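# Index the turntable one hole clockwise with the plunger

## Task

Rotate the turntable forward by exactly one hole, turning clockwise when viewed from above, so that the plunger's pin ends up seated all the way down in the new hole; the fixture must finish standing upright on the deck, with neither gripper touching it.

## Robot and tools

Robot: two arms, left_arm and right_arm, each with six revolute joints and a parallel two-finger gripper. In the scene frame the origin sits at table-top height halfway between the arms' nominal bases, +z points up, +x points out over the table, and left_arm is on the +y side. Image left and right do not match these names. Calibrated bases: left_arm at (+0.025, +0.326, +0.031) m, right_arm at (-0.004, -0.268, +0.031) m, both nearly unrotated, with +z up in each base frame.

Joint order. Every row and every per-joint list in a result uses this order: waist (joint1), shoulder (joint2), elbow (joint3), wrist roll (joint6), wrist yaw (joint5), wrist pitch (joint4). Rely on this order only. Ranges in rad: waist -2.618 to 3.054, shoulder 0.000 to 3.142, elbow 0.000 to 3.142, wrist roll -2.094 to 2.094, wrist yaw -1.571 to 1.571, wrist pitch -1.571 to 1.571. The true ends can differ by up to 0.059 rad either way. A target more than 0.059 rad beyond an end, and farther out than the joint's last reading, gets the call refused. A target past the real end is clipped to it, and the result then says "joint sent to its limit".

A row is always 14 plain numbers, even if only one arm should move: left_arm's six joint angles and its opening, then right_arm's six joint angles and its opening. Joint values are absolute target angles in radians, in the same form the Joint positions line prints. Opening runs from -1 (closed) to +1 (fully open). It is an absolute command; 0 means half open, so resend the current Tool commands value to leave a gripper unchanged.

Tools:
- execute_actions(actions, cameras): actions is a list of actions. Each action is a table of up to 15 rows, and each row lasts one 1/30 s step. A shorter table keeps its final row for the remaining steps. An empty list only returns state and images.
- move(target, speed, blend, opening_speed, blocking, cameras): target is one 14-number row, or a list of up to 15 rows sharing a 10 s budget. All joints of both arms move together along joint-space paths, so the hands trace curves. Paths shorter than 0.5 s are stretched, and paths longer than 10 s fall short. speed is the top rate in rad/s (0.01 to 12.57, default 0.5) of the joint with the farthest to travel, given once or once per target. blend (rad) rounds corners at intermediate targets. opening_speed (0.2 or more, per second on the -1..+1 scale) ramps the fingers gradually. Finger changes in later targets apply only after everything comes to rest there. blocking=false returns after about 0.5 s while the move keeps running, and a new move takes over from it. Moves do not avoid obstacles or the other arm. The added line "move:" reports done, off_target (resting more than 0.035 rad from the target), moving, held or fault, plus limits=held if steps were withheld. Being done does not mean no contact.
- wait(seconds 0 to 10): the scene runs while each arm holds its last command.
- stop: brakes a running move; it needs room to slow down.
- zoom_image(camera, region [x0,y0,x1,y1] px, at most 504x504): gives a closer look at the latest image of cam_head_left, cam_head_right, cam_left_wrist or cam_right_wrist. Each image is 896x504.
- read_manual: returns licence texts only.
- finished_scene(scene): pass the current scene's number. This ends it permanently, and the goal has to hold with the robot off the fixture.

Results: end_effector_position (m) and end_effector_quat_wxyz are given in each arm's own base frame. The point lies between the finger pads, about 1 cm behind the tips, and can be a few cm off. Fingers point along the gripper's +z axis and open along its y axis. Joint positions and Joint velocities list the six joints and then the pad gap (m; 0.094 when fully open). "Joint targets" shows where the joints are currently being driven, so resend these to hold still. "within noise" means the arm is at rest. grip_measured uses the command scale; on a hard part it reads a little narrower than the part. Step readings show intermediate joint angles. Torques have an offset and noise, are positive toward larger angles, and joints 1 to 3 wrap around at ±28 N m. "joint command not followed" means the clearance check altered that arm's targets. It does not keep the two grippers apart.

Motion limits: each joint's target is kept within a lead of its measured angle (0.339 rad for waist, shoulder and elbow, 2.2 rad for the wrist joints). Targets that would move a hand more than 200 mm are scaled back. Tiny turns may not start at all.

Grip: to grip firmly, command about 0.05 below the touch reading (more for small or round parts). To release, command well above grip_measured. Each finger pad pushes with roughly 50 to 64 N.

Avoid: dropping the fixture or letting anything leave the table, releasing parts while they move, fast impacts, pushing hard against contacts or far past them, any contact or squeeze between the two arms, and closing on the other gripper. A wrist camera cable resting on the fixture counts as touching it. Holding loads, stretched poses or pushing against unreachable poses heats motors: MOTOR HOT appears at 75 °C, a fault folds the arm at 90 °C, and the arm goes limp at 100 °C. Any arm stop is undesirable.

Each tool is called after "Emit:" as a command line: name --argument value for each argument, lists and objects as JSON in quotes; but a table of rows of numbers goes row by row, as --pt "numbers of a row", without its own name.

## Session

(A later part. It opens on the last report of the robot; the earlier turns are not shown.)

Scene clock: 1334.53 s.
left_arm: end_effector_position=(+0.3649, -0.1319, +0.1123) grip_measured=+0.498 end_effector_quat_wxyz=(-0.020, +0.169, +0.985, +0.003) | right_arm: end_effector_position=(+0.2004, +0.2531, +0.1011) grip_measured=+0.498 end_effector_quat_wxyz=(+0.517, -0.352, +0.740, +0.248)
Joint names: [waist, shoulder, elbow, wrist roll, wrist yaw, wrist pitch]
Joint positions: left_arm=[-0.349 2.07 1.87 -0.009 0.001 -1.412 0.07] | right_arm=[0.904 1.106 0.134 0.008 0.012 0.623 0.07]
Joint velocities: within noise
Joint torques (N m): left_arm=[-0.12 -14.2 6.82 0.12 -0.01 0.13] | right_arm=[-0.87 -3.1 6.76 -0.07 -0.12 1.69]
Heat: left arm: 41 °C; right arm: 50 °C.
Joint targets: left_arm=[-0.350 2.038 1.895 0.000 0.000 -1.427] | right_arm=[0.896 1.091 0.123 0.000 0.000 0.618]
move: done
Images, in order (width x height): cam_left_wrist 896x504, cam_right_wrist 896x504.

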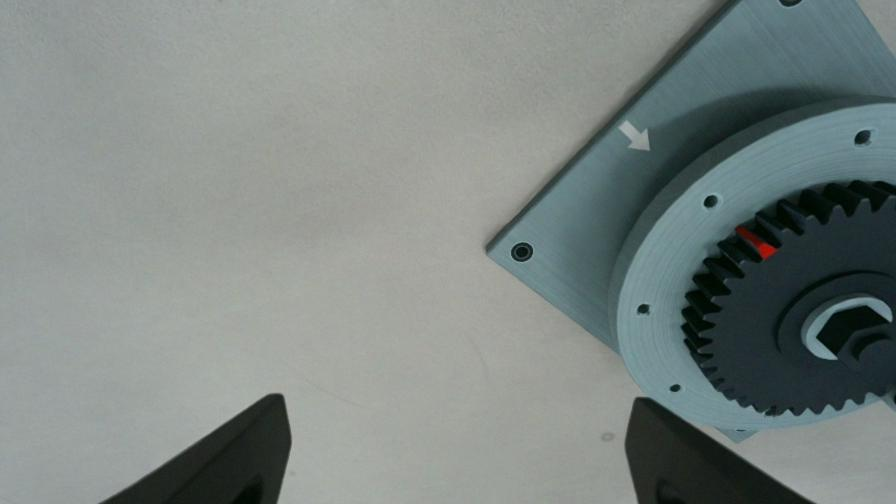

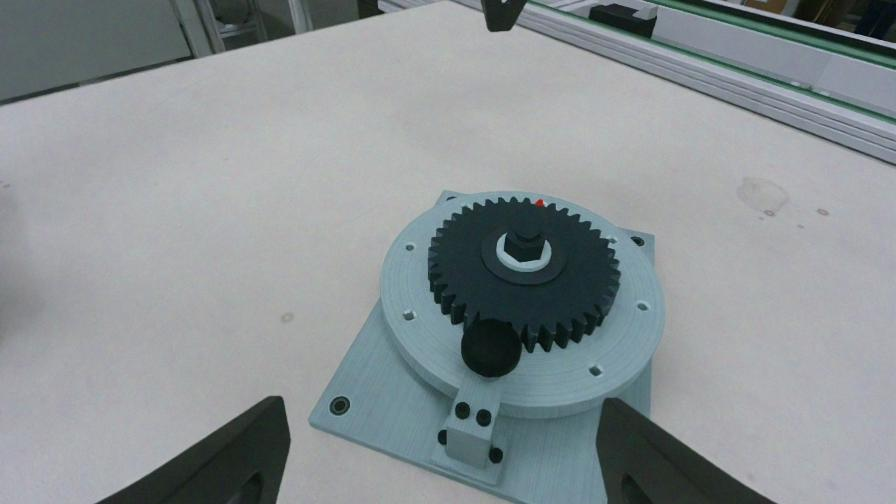

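Emit:
move --pt "-0.55 1.95 1.82 -0.9 0 -1.36 0.2 0.95 1.4 0.25 0.05 0.2 0.9 0.1" --pt "-0.711 2.056 1.725 -1.29 -0.005 -1.242 0.2 1.047 1.79 0.375 0.144 0.467 1.127 0.1" --speed 0.6

Scene clock: 1459.40 s.
left_arm: end_effector_position=(+0.2986, -0.2559, +0.0886) grip_measured=+0.202 end_effector_quat_wxyz=(+0.002, -0.280, +0.960, -0.004) | right_arm: end_effector_position=(+0.2638, +0.2979, +0.0747) grip_measured=+0.102 end_effector_quat_wxyz=(+0.580, -0.226, +0.764, +0.168)
Joint names: [waist, shoulder, elbow, wrist roll, wrist yaw, wrist pitch]
Joint positions: left_arm=[-0.711 2.042 1.735 -1.278 0.001 -1.256 0.056] | right_arm=[1.04 1.777 0.357 0.13 0.451 1.116 0.052]
Joint velocities: within noise
Joint torques (N m): left_arm=[-0.03 -9.77 4.15 -0.11 -0.05 0.57] | right_arm=[0.64 -5.09 6.93 0.15 0.21 1.76]
Heat: left arm: 44 °C; right arm: 46 °C.
Joint targets: left_arm=[-0.711 2.056 1.725 -1.290 -0.005 -1.242] | right_arm=[1.047 1.790 0.375 0.144 0.467 1.127]
move: done

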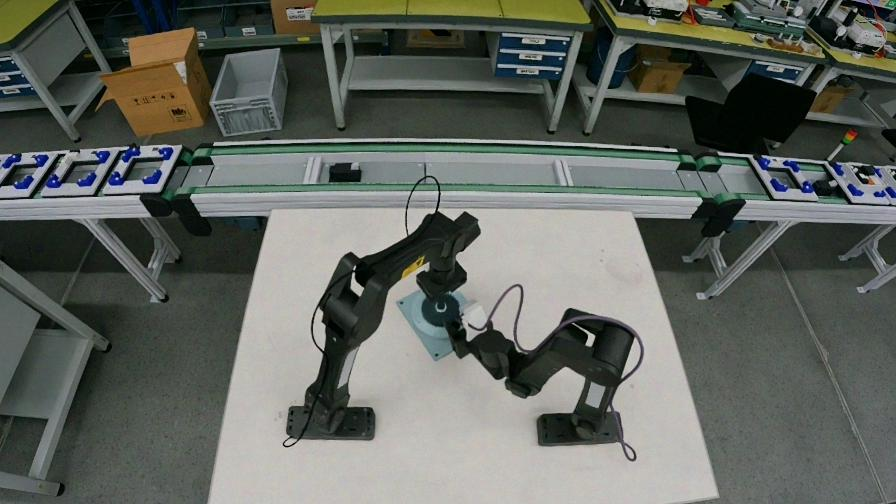

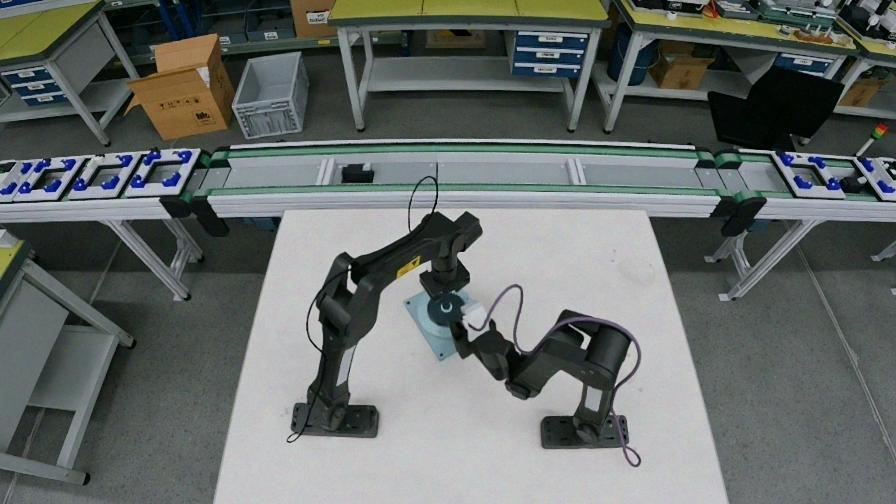

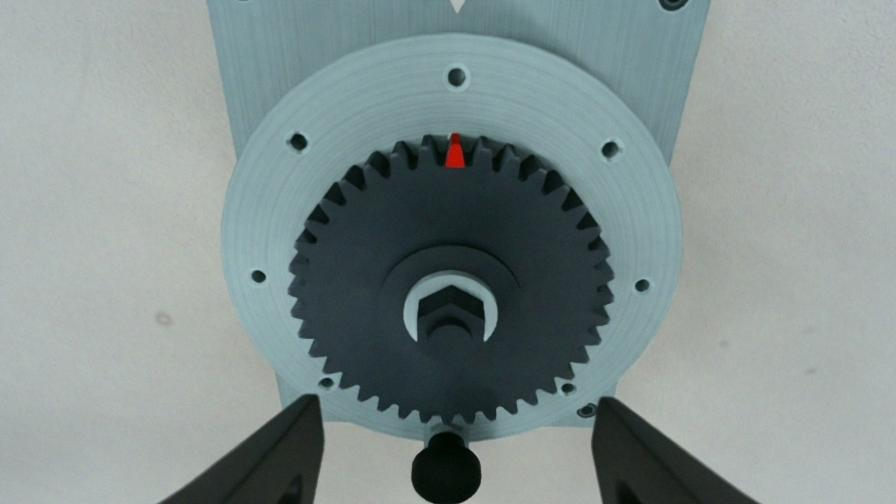

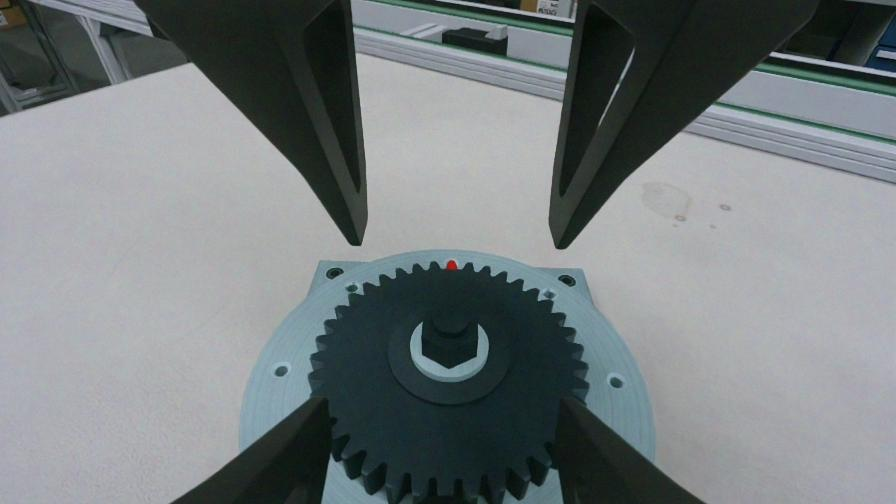

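Emit:
zoom_image --camera "cam_left_wrist" --region '[380, 250, 520, 370]'

Emit:
zoom_image --camera "cam_left_wrist" --region '[360, 360, 540, 504]'

Emit:
zoom_image --camera "cam_right_wrist" --region '[300, 230, 620, 504]'

Scaled by 3.600 from the camera's 896x504 image, which has a finer 1280x720 frame.

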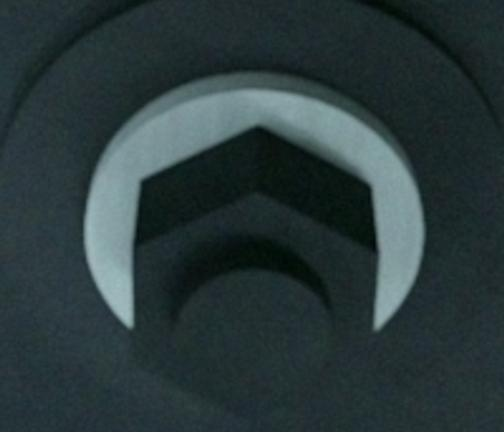

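Scaled by 2.800 from the camera's 896x504 image, which has a finer 1280x720 frame.

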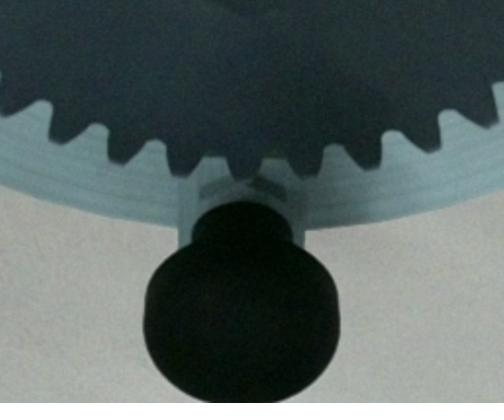

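Scaled by 1.575 from the camera's 896x504 image, which has a finer 1280x720 frame.

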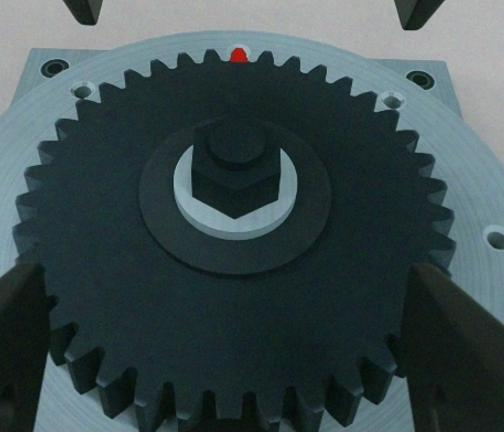

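Emit:
move --pt "-0.711 2.0756 1.5945 -1.29 -0.007 -1.0867 0.2 1.047 2.0895 0.346 0.144 0.467 1.442 0.1" --pt "-0.711 2.0756 1.5945 -1.29 -0.007 -1.0867 -0.8 1.047 2.0895 0.346 0.144 0.467 1.442 -0.8" --speed 0.4 --opening_speed 0.8 --cameras '["cam_left_wrist", "cam_right_wrist"]'

Scene clock: 1649.57 s.
left_arm: end_effector_position=(+0.2986, -0.2558, +0.0510) grip_measured=-0.666 end_effector_quat_wxyz=(+0.003, -0.281, +0.960, -0.006) | right_arm: end_effector_position=(+0.2641, +0.2974, +0.0306) grip_measured=-0.484 end_effector_quat_wxyz=(+0.581, -0.223, +0.764, +0.169)
Joint names: [waist, shoulder, elbow, wrist roll, wrist yaw, wrist pitch]
Joint positions: left_arm=[-0.711 2.057 1.606 -1.28 0.001 -1.106 0.016] | right_arm=[1.04 2.07 0.353 0.136 0.454 1.415 0.024]
Joint velocities: within noise
Joint torques (N m): left_arm=[-0.06 -9.29 3.97 -0.11 -0.08 0.66] | right_arm=[0.61 -5.61 2.56 0.11 0.19 1.93]
Heat: left arm: 40 °C; right arm: 45 °C.
Joint targets: left_arm=[-0.711 2.076 1.594 -1.290 -0.007 -1.087] | right_arm=[1.047 2.089 0.346 0.144 0.467 1.442]
move: done
Images, in order (width x height): cam_left_wrist 896x504, cam_right_wrist 896x504.

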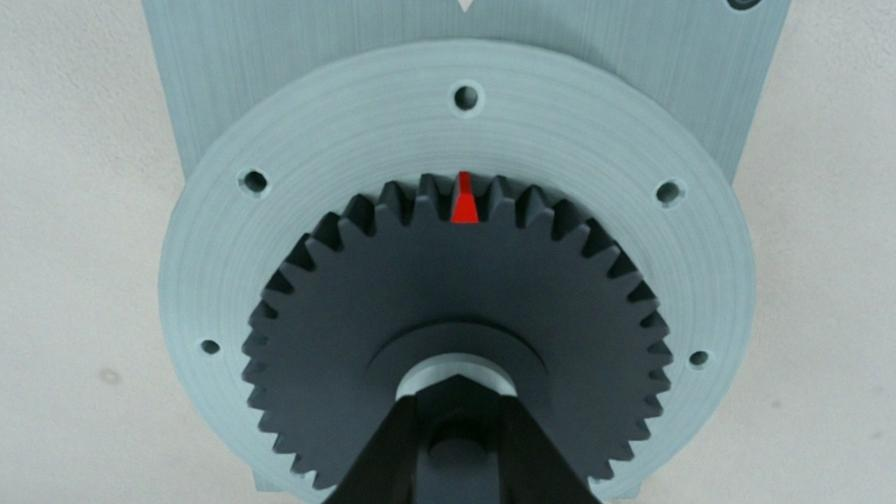

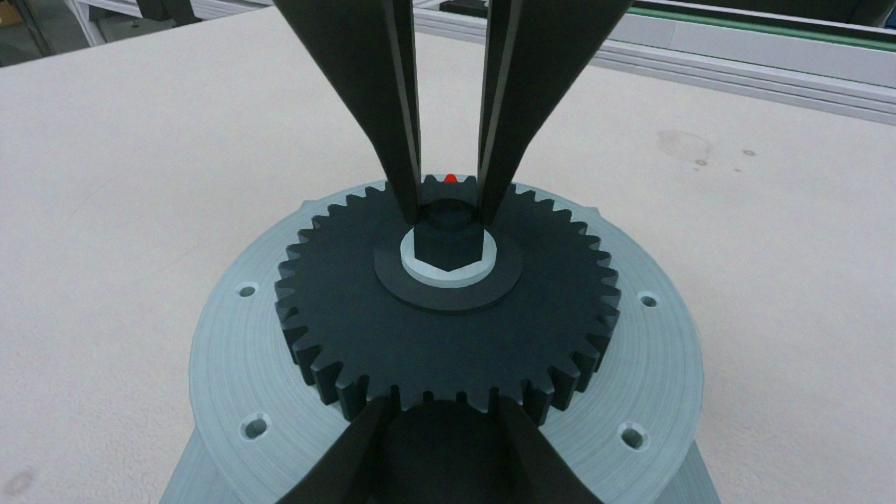

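Emit:
move --pt "-0.711 2.0756 1.5945 -1.29 -0.007 -1.0867 0.2 1.047 2.0895 0.346 0.144 0.467 1.442 -0.8" --pt "-0.65 1.97 1.68 -1.25 0.03 -1.17 0.2 1.047 2.0895 0.346 0.144 0.467 1.442 -0.8" --pt "-0.711 2.0756 1.5945 -1.29 -0.007 -1.0867 0.2 1.047 2.0895 0.346 0.144 0.467 1.442 -0.8" --pt "-0.711 2.0756 1.5945 -1.29 -0.007 -1.0867 -0.8 1.047 2.0895 0.346 0.144 0.467 1.442 -0.8" --speed 0.5 --opening_speed 1.0 --cameras '["cam_left_wrist", "cam_right_wrist"]'

Scene clock: 1670.40 s.
left_arm: end_effector_position=(+0.2970, -0.2571, +0.0467) grip_measured=-0.632 end_effector_quat_wxyz=(-0.001, -0.279, +0.960, -0.004) | right_arm: end_effector_position=(+0.2641, +0.2974, +0.0306) grip_measured=-0.484 end_effector_quat_wxyz=(+0.581, -0.223, +0.764, +0.169)
Joint names: [waist, shoulder, elbow, wrist roll, wrist yaw, wrist pitch]
Joint positions: left_arm=[-0.714 2.066 1.603 -1.28 0.005 -1.101 0.017] | right_arm=[1.04 2.07 0.353 0.136 0.454 1.415 0.024]
Joint velocities: within noise
Joint torques (N m): left_arm=[0.18 -10.21 4.26 -0.11 -0.11 0.58] | right_arm=[0.62 -5.59 2.56 0.11 0.2 1.92]
Heat: left arm: 41 °C; right arm: 44 °C.
Joint targets: left_arm=[-0.711 2.076 1.595 -1.290 -0.007 -1.087] | right_arm=[1.047 2.089 0.346 0.144 0.467 1.442]
move: done
Images, in order (width x height): cam_left_wrist 896x504, cam_right_wrist 896x504.

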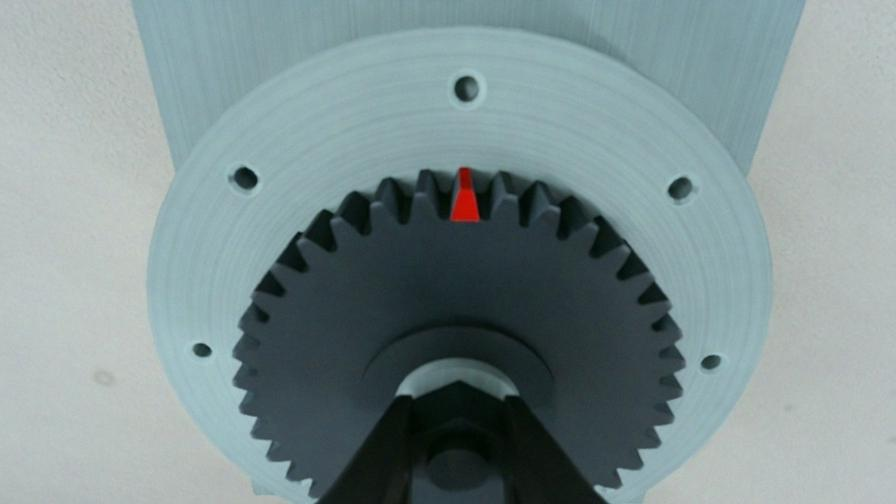

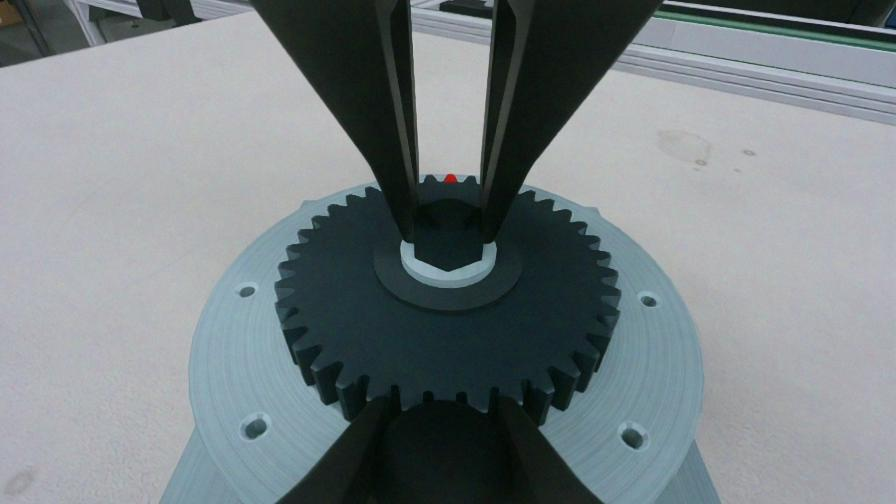

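Emit:
move --pt "-0.711 2.0756 1.5945 -1.29 -0.007 -1.0867 -0.82 1.047 1.86 0.35 0.144 0.467 1.555 -0.8" --pt "-0.711 2.0756 1.5945 -0.83 -0.007 -1.0867 -0.82 1.047 1.86 0.35 0.144 0.467 1.555 -0.8" --pt "-0.711 2.0756 1.5945 -0.83 -0.007 -1.0867 -0.82 1.047 2.03 0.346 0.144 0.467 1.40 0.0" --pt "-0.711 2.0756 1.5945 -0.375 -0.007 -1.0867 -0.82 1.047 2.03 0.346 0.144 0.467 1.40 0.0" --speed '[0.3, 0.5, 0.3, 0.3]' --cameras '["cam_left_wrist", "cam_right_wrist"]'

Scene clock: 1687.27 s.
left_arm: end_effector_position=(+0.2951, -0.2615, +0.0468) grip_measured=-0.634 end_effector_quat_wxyz=(-0.003, +0.144, +0.989, -0.016) | right_arm: end_effector_position=(+0.2621, +0.2955, +0.0400) grip_measured=-0.002 end_effector_quat_wxyz=(+0.583, -0.220, +0.763, +0.173)
Joint names: [waist, shoulder, elbow, wrist roll, wrist yaw, wrist pitch]
Joint positions: left_arm=[-0.714 2.066 1.603 -0.426 0.03 -1.095 0.017] | right_arm=[1.043 2.014 0.337 0.141 0.455 1.382 0.047]
Joint velocities: within noise
Joint torques (N m): left_arm=[0.23 -10.19 4.23 0.6 -0.35 0.52] | right_arm=[0.38 -5.6 4.4 0.05 0.18 1.86]
Heat: left arm: 40 °C; right arm: 46 °C.
Joint targets: left_arm=[-0.711 2.076 1.595 -0.375 -0.007 -1.087] | right_arm=[1.047 2.030 0.346 0.144 0.467 1.400]
move: off_target (left_arm); target 3's new numbers were sent with right_arm's wrist pitch 0.043 rad from that target; left_arm: the wrist roll is farthest, 0.051 rad from its target
Images, in order (width x height): cam_left_wrist 896x504, cam_right_wrist 896x504.

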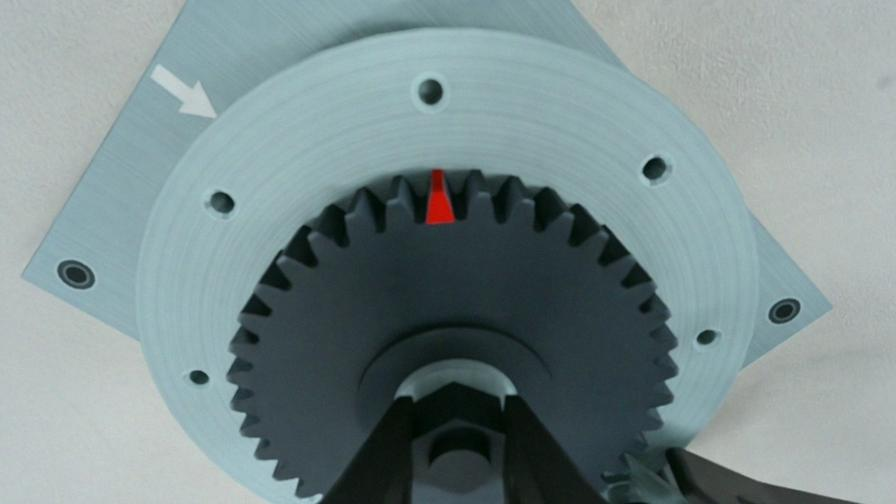

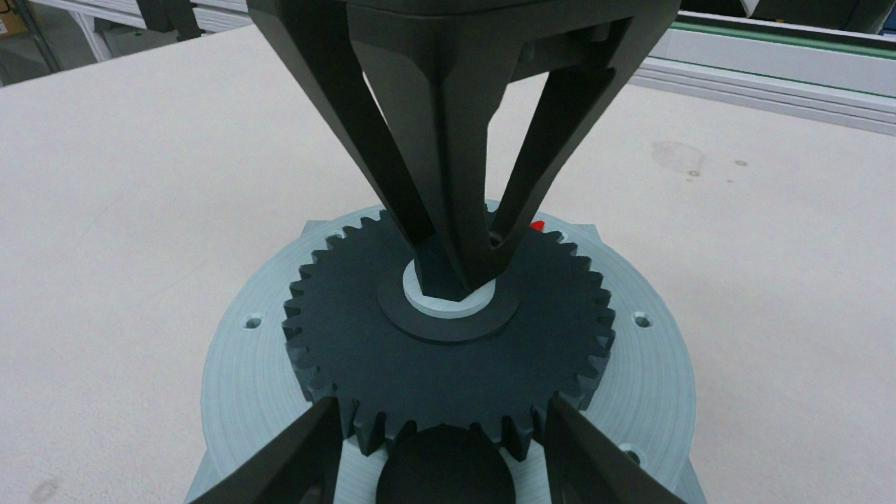

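Emit:
move --target '[-0.711, 2.0756, 1.5945, -0.30, -0.007, -1.0867, -0.82, 1.047, 2.03, 0.346, 0.144, 0.467, 1.40, 0.0]' --speed 0.3 --cameras '["cam_left_wrist", "cam_right_wrist"]'

Scene clock: 1700.93 s.
left_arm: end_effector_position=(+0.2952, -0.2617, +0.0468) grip_measured=-0.634 end_effector_quat_wxyz=(-0.002, +0.179, +0.984, -0.016) | right_arm: end_effector_position=(+0.2621, +0.2955, +0.0400) grip_measured=-0.002 end_effector_quat_wxyz=(+0.583, -0.220, +0.763, +0.173)
Joint names: [waist, shoulder, elbow, wrist roll, wrist yaw, wrist pitch]
Joint positions: left_arm=[-0.714 2.066 1.603 -0.355 0.03 -1.094 0.017] | right_arm=[1.043 2.014 0.337 0.141 0.455 1.382 0.047]
Joint velocities: within noise
Joint torques (N m): left_arm=[0.23 -10.19 4.29 0.63 -0.33 0.53] | right_arm=[0.38 -5.59 4.36 0.05 0.17 1.87]
Heat: left arm: 39 °C; right arm: 45 °C.
Joint targets: left_arm=[-0.711 2.076 1.595 -0.300 -0.007 -1.087] | right_arm=[1.047 2.030 0.346 0.144 0.467 1.400]
move: off_target (left_arm); left_arm: the wrist roll is farthest, 0.055 rad from its target
Images, in order (width x height): cam_left_wrist 896x504, cam_right_wrist 896x504.

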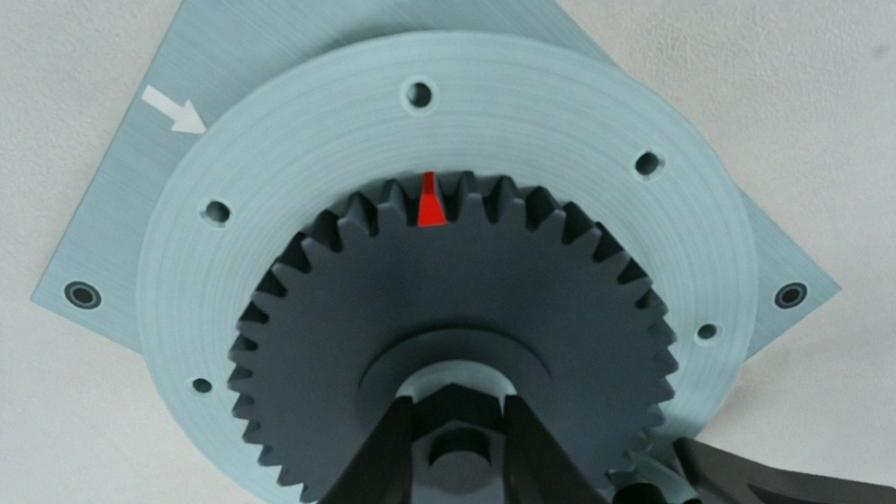

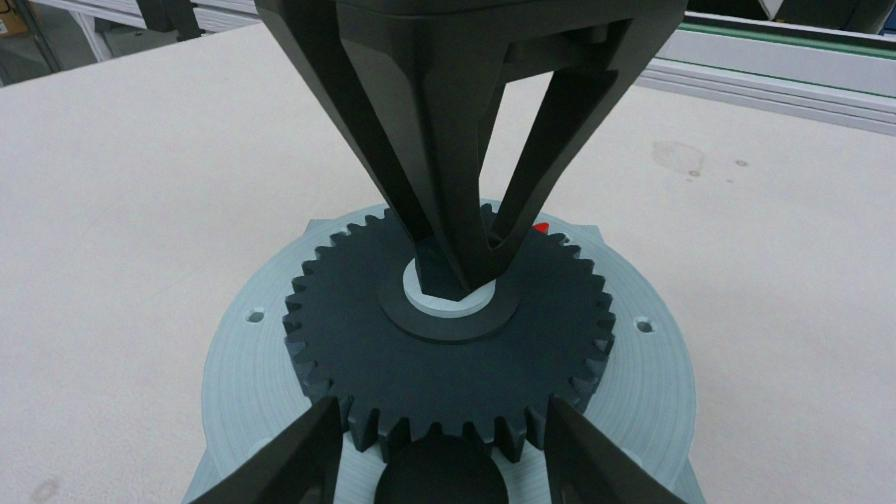

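Emit:
move --pt "-0.711 2.0756 1.5945 -0.40 -0.007 -1.0867 0.2 1.047 2.03 0.346 0.144 0.467 1.40 0.2" --pt "-0.711 1.80 1.5945 -0.40 -0.007 -1.0867 0.2 1.047 1.75 0.346 0.144 0.467 1.40 0.2" --speed 0.6 --cameras '["cam_left_wrist", "cam_right_wrist", "cam_head_left"]'

Scene clock: 1732.50 s.
left_arm: end_effector_position=(+0.3033, -0.2623, +0.1443) grip_measured=+0.198 end_effector_quat_wxyz=(+0.115, +0.160, +0.978, -0.072) | right_arm: end_effector_position=(+0.2662, +0.3026, +0.1359) grip_measured=+0.198 end_effector_quat_wxyz=(+0.653, -0.164, +0.699, +0.243)
Joint names: [waist, shoulder, elbow, wrist roll, wrist yaw, wrist pitch]
Joint positions: left_arm=[-0.714 1.809 1.603 -0.39 0.002 -1.092 0.056] | right_arm=[1.043 1.766 0.337 0.141 0.455 1.395 0.056]
Joint velocities: within noise
Joint torques (N m): left_arm=[0.24 -10.04 4.74 -0.08 -0.09 1.01] | right_arm=[0.39 -7.2 5.97 0.05 0.11 1.74]
Heat: left arm: 39 °C; right arm: 45 °C.
Joint targets: left_arm=[-0.711 1.800 1.595 -0.400 -0.007 -1.087] | right_arm=[1.047 1.750 0.346 0.144 0.467 1.400]
move: done
Images, in order (width x height): cam_head_left 896x504, cam_left_wrist 896x504, cam_right_wrist 896x504.

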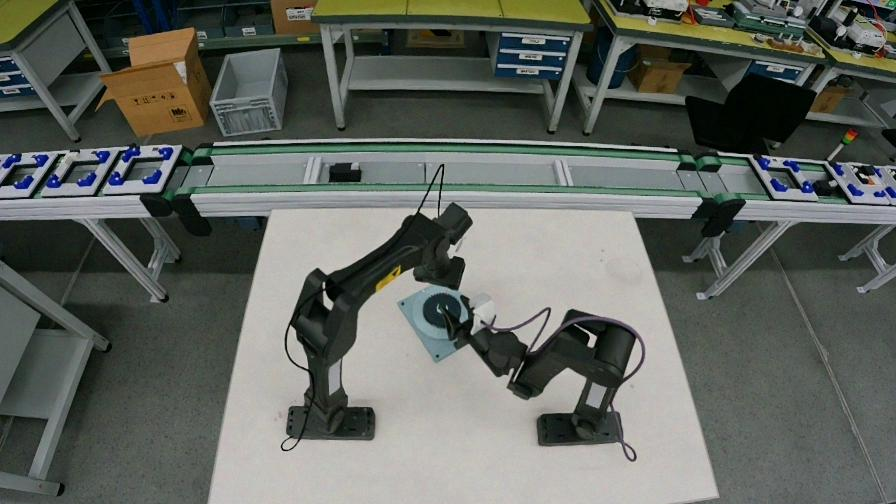

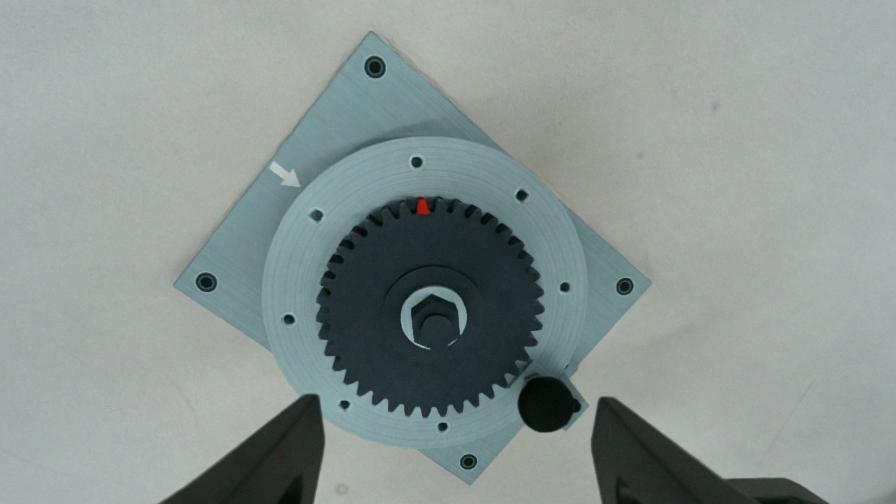

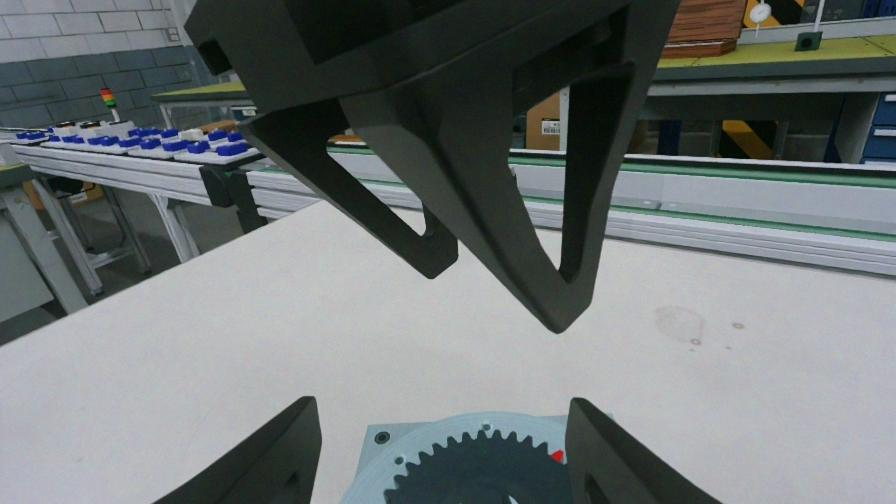

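Emit:
move --target '[-0.30, 1.80, 1.5945, 0, 0, -1.0867, 0.2, 0.45, 1.75, 0.346, 0.1, 0.3, 1.40, 0.2]' --speed 0.8 --cameras '["cam_head_left", "cam_head_right"]'

Emit:
zoom_image --camera "cam_head_left" --region '[380, 260, 500, 380]'

Emit:
zoom_image --camera "cam_head_right" --region '[380, 260, 500, 380]'

Scene clock: 1745.97 s.
left_arm: end_effector_position=(+0.3839, -0.1158, +0.1443) grip_measured=+0.198 end_effector_quat_wxyz=(+0.134, +0.141, +0.981, -0.020) | right_arm: end_effector_position=(+0.3876, +0.1300, +0.1356) grip_measured=+0.198 end_effector_quat_wxyz=(+0.691, -0.016, +0.718, +0.086)
Joint names: [waist, shoulder, elbow, wrist roll, wrist yaw, wrist pitch]
Joint positions: left_arm=[-0.296 1.809 1.603 -0.011 -0.001 -1.092 0.056] | right_arm=[0.454 1.766 0.337 0.111 0.308 1.395 0.056]
Joint velocities: within noise
Joint torques (N m): left_arm=[-0.4 -10.09 4.71 0.13 0.01 1.02] | right_arm=[-0.49 -7.21 6.04 -0.09 -0.08 1.78]
Heat: left arm: 40 °C; right arm: 43 °C.
Joint targets: left_arm=[-0.300 1.800 1.595 0.000 0.000 -1.087] | right_arm=[0.450 1.750 0.346 0.100 0.300 1.400]
move: done
Images, in order (width x height): cam_head_left 896x504, cam_head_right 896x504.

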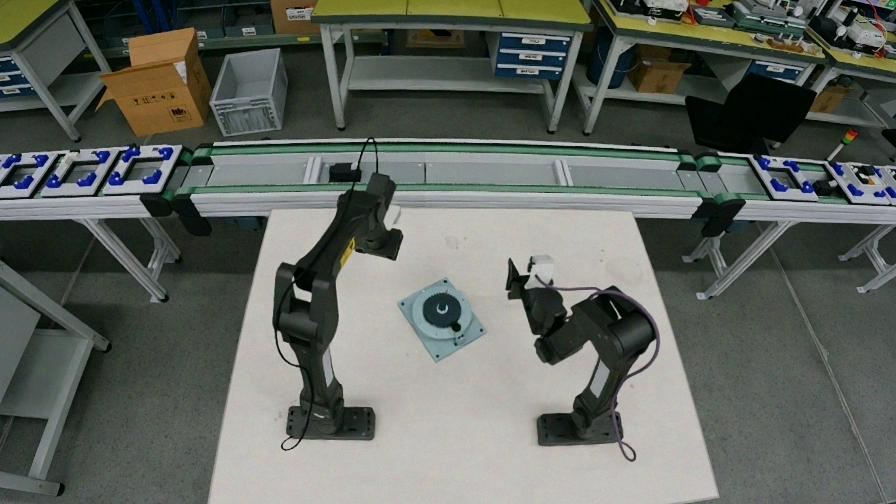

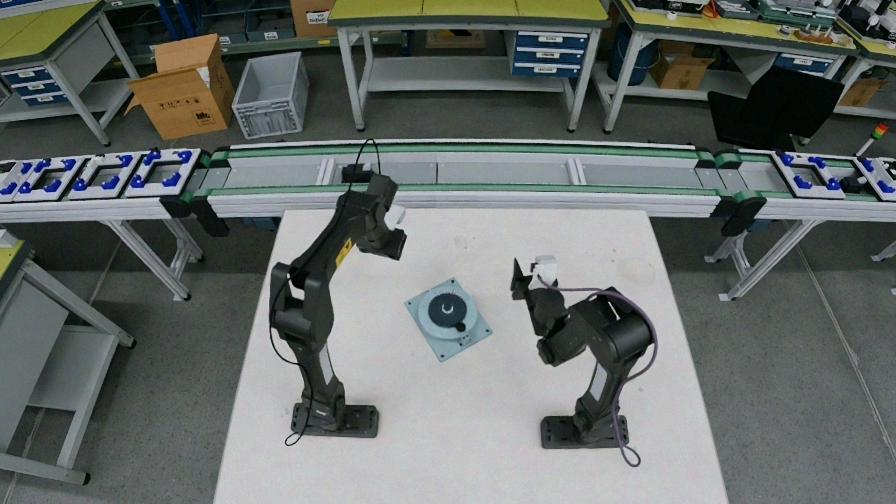

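Scaled by 4.200 from the camera's 896x504 image, which has a finer 1280x720 frame.

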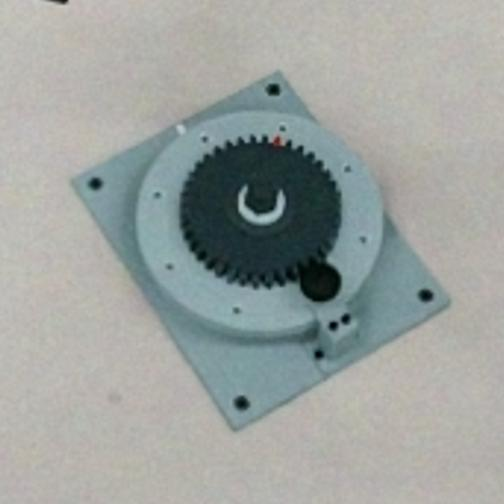

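Scaled by 4.200 from the camera's 896x504 image, which has a finer 1280x720 frame.

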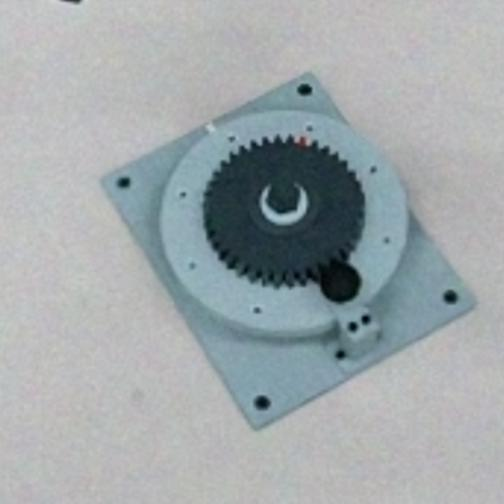

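Emit:
move --pt "-0.62 1.95 1.80 -0.45 0.03 -1.33 0.2 0.45 1.5 0.346 0.1 0.3 1.10 0.2" --pt "-0.732 2.058 1.724 -0.518 -0.005 -1.245 0.2 0.45 1.5 0.346 0.1 0.3 1.10 0.2" --speed 0.6 --cameras '["cam_left_wrist", "cam_right_wrist"]'

Scene clock: 1784.83 s.
left_arm: end_effector_position=(+0.2876, -0.2626, +0.0817) grip_measured=+0.198 end_effector_quat_wxyz=(-0.009, +0.116, +0.993, +0.003) | right_arm: end_effector_position=(+0.3777, +0.1255, +0.1612) grip_measured=+0.198 end_effector_quat_wxyz=(+0.678, -0.022, +0.730, +0.079)
Joint names: [waist, shoulder, elbow, wrist roll, wrist yaw, wrist pitch]
Joint positions: left_arm=[-0.74 2.056 1.728 -0.507 0.005 -1.262 0.056] | right_arm=[0.454 1.52 0.337 0.108 0.307 1.111 0.056]
Joint velocities: within noise
Joint torques (N m): left_arm=[0.61 -10.89 4.55 -0.12 -0.09 0.56] | right_arm=[-0.5 -6.43 7.46 -0.06 -0.08 1.63]
Heat: left arm: 40 °C; right arm: 42 °C.
Joint targets: left_arm=[-0.732 2.058 1.724 -0.518 -0.005 -1.245] | right_arm=[0.450 1.500 0.346 0.100 0.300 1.100]
move: done
Images, in order (width x height): cam_left_wrist 896x504, cam_right_wrist 896x504.

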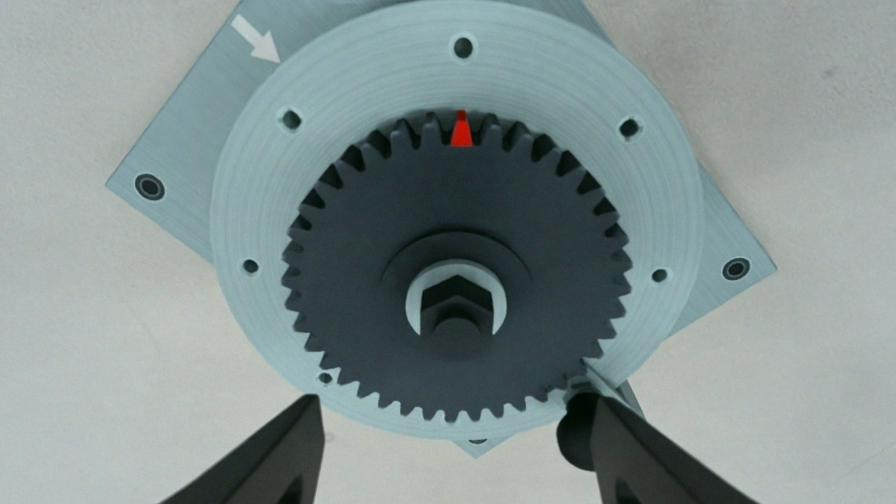

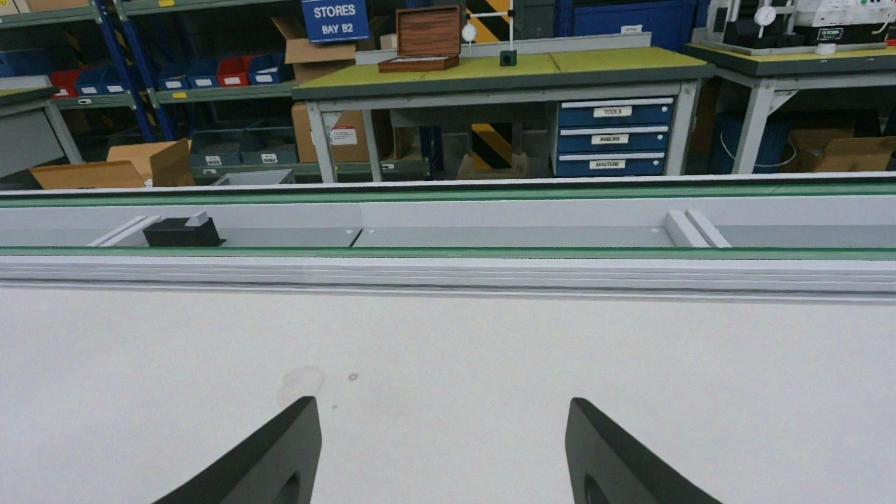

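Emit:
move --pt "-0.732 1.97 1.68 -0.50 -0.005 -1.17 0.2 0.45 1.5 0.346 0.1 0.3 1.10 0.2" --pt "-0.732 2.0756 1.5945 -0.518 -0.005 -1.0867 0.2 0.45 1.5 0.346 0.1 0.3 1.10 0.2" --pt "-0.732 2.0756 1.5945 -0.518 -0.005 -1.0867 -0.8 0.45 1.5 0.346 0.1 0.3 1.10 0.2" --speed 0.5 --opening_speed 1.0 --cameras '["cam_left_wrist"]'

Emit:
move --target '[-0.89, 2.0756, 1.5945, -1.24, -0.005, -1.0867, -0.82, 0.45, 1.5, 0.346, 0.1, 0.3, 1.10, 0.2]' --speed 0.3 --cameras '["cam_left_wrist", "cam_head_left"]'

Scene clock: 1810.17 s.
left_arm: end_effector_position=(+0.2894, -0.2637, +0.0460) grip_measured=-0.628 end_effector_quat_wxyz=(-0.001, +0.116, +0.993, -0.002) | right_arm: end_effector_position=(+0.3777, +0.1254, +0.1611) grip_measured=+0.198 end_effector_quat_wxyz=(+0.678, -0.022, +0.730, +0.079)
Joint names: [waist, shoulder, elbow, wrist roll, wrist yaw, wrist pitch]
Joint positions: left_arm=[-0.74 2.067 1.601 -0.508 0.003 -1.104 0.017] | right_arm=[0.454 1.52 0.337 0.108 0.307 1.111 0.056]
Joint velocities: within noise
Joint torques (N m): left_arm=[0.58 -10.32 4.29 -0.1 -0.09 0.63] | right_arm=[-0.46 -6.43 7.51 -0.06 -0.07 1.64]
Heat: left arm: 41 °C; right arm: 42 °C.
Joint targets: left_arm=[-0.732 2.076 1.594 -0.518 -0.005 -1.087] | right_arm=[0.450 1.500 0.346 0.100 0.300 1.100]
move: done
Images, in order (width x height): cam_left_wrist 896x504.

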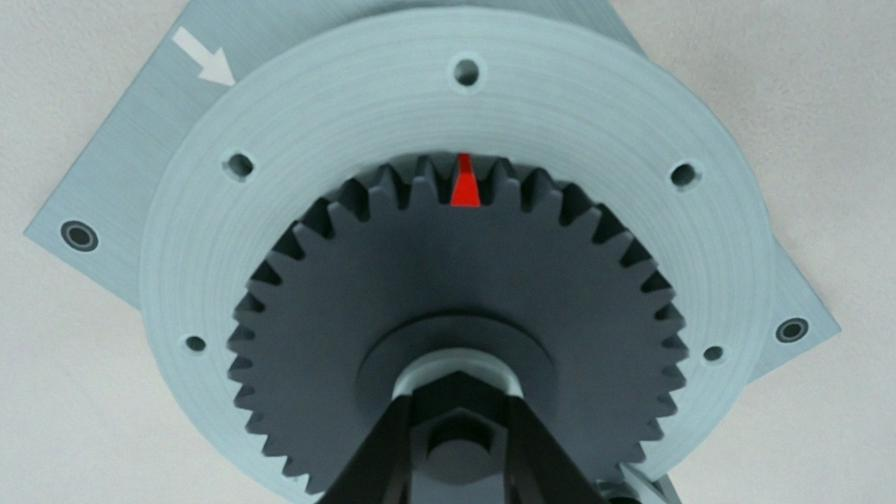

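Scene clock: 1813.30 s.
left_arm: end_effector_position=(+0.2820, -0.2689, +0.0471) grip_measured=-0.613 end_effector_quat_wxyz=(+0.061, -0.196, +0.978, +0.042) | right_arm: end_effector_position=(+0.3777, +0.1254, +0.1610) grip_measured=+0.198 end_effector_quat_wxyz=(+0.678, -0.022, +0.731, +0.079)
Joint names: [waist, shoulder, elbow, wrist roll, wrist yaw, wrist pitch]
Joint positions: left_arm=[-0.832 2.067 1.598 -1.228 -0.148 -1.112 0.018] | right_arm=[0.454 1.52 0.337 0.108 0.307 1.111 0.056]
Joint velocities: within noise
Joint torques (N m): left_arm=[-4.86 -10.28 4.53 -0.11 1.27 0.69] | right_arm=[-0.43 -6.46 7.49 -0.05 -0.08 1.64]
Heat: left arm: 41 °C; right arm: 42 °C.
Joint targets: left_arm=[-0.890 2.076 1.594 -1.240 -0.005 -1.087] | right_arm=[0.450 1.500 0.346 0.100 0.300 1.100]
move: off_target (left_arm); left_arm: the wrist yaw is farthest, 0.143 rad from its target
Images, in order (width x height): cam_head_left 896x504, cam_left_wrist 896x504.

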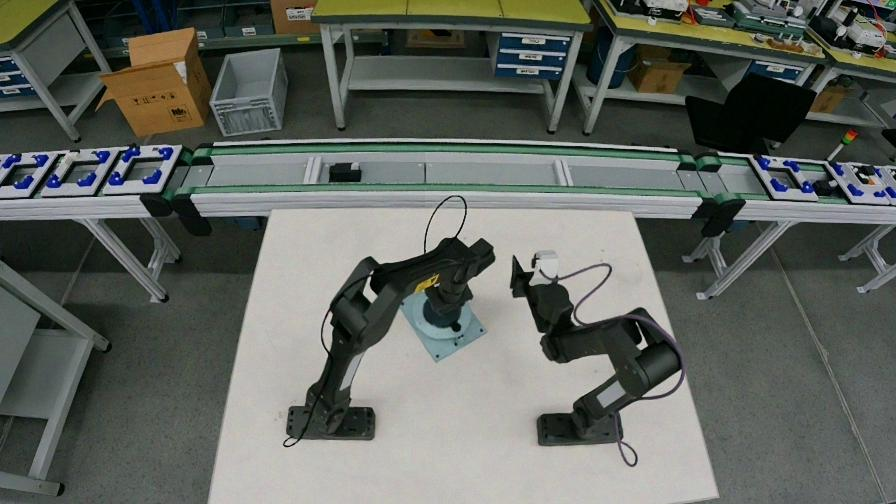

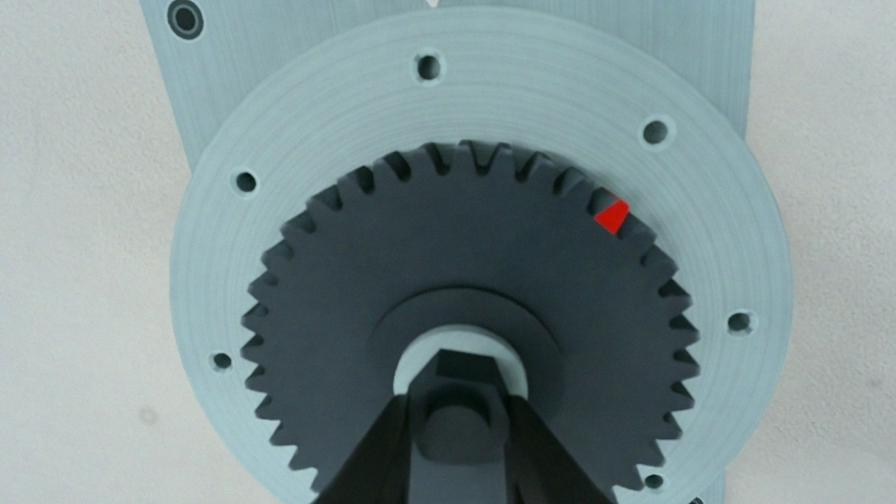

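Emit:
move --pt "-0.732 2.0756 1.5945 -0.518 -0.005 -1.0867 -0.82 0.45 1.5 0.346 0.1 0.3 1.10 0.2" --pt "-0.732 2.0756 1.5945 -0.518 -0.005 -1.0867 0.2 0.45 1.5 0.346 0.1 0.3 1.10 0.2" --pt "-0.732 1.85 1.5945 -0.518 -0.005 -1.0867 0.2 0.45 1.5 0.346 0.1 0.3 1.10 0.2" --speed 0.3 --cameras '["cam_left_wrist", "cam_head_left"]'

Scene clock: 1827.90 s.
left_arm: end_effector_position=(+0.2945, -0.2680, +0.1164) grip_measured=+0.198 end_effector_quat_wxyz=(+0.075, +0.105, +0.990, -0.058) | right_arm: end_effector_position=(+0.3777, +0.1254, +0.1610) grip_measured=+0.198 end_effector_quat_wxyz=(+0.678, -0.022, +0.731, +0.079)
Joint names: [waist, shoulder, elbow, wrist roll, wrist yaw, wrist pitch]
Joint positions: left_arm=[-0.738 1.877 1.598 -0.528 0.005 -1.103 0.056] | right_arm=[0.454 1.52 0.337 0.107 0.307 1.111 0.056]
Joint velocities: within noise
Joint torques (N m): left_arm=[0.5 -12.41 4.98 0.12 -0.1 1] | right_arm=[-0.53 -6.45 7.5 -0.06 -0.07 1.64]
Heat: left arm: 40 °C; right arm: 42 °C.
Joint targets: left_arm=[-0.732 1.850 1.594 -0.518 -0.005 -1.087] | right_arm=[0.450 1.500 0.346 0.100 0.300 1.100]
move: done; target 2's new numbers were sent with left_arm's wrist pitch 0.045 rad from that target
Images, in order (width x height): cam_head_left 896x504, cam_left_wrist 896x504.

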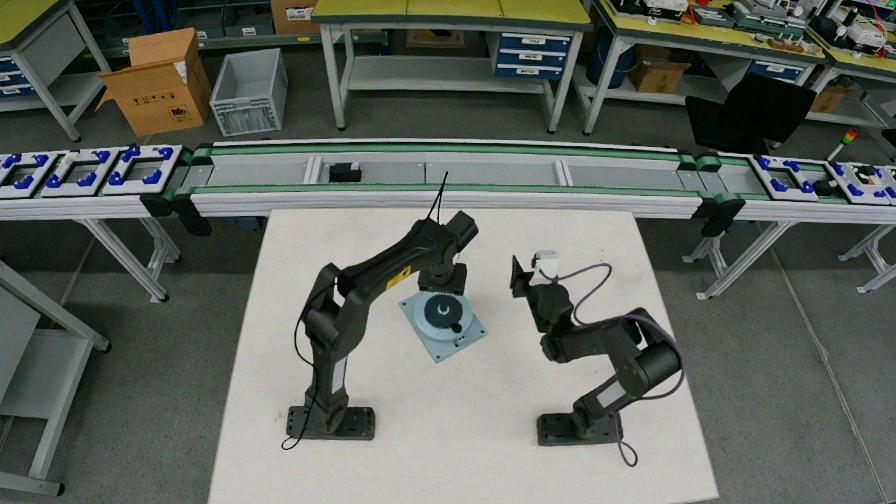

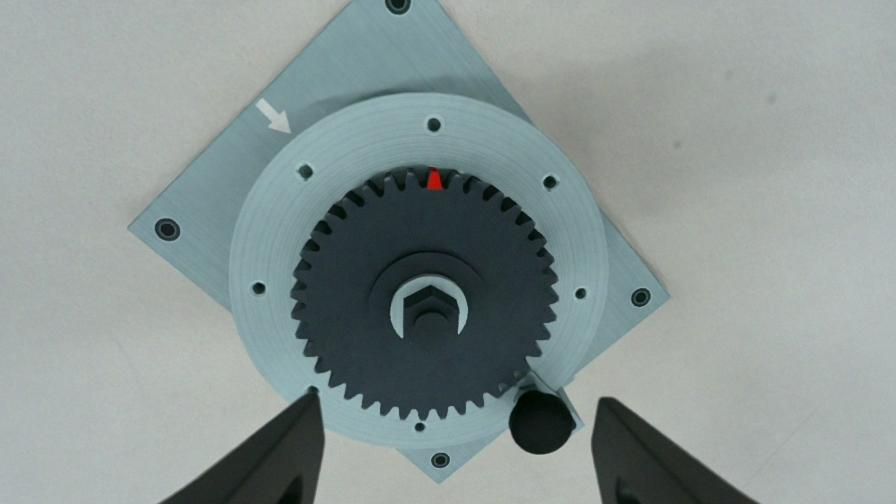

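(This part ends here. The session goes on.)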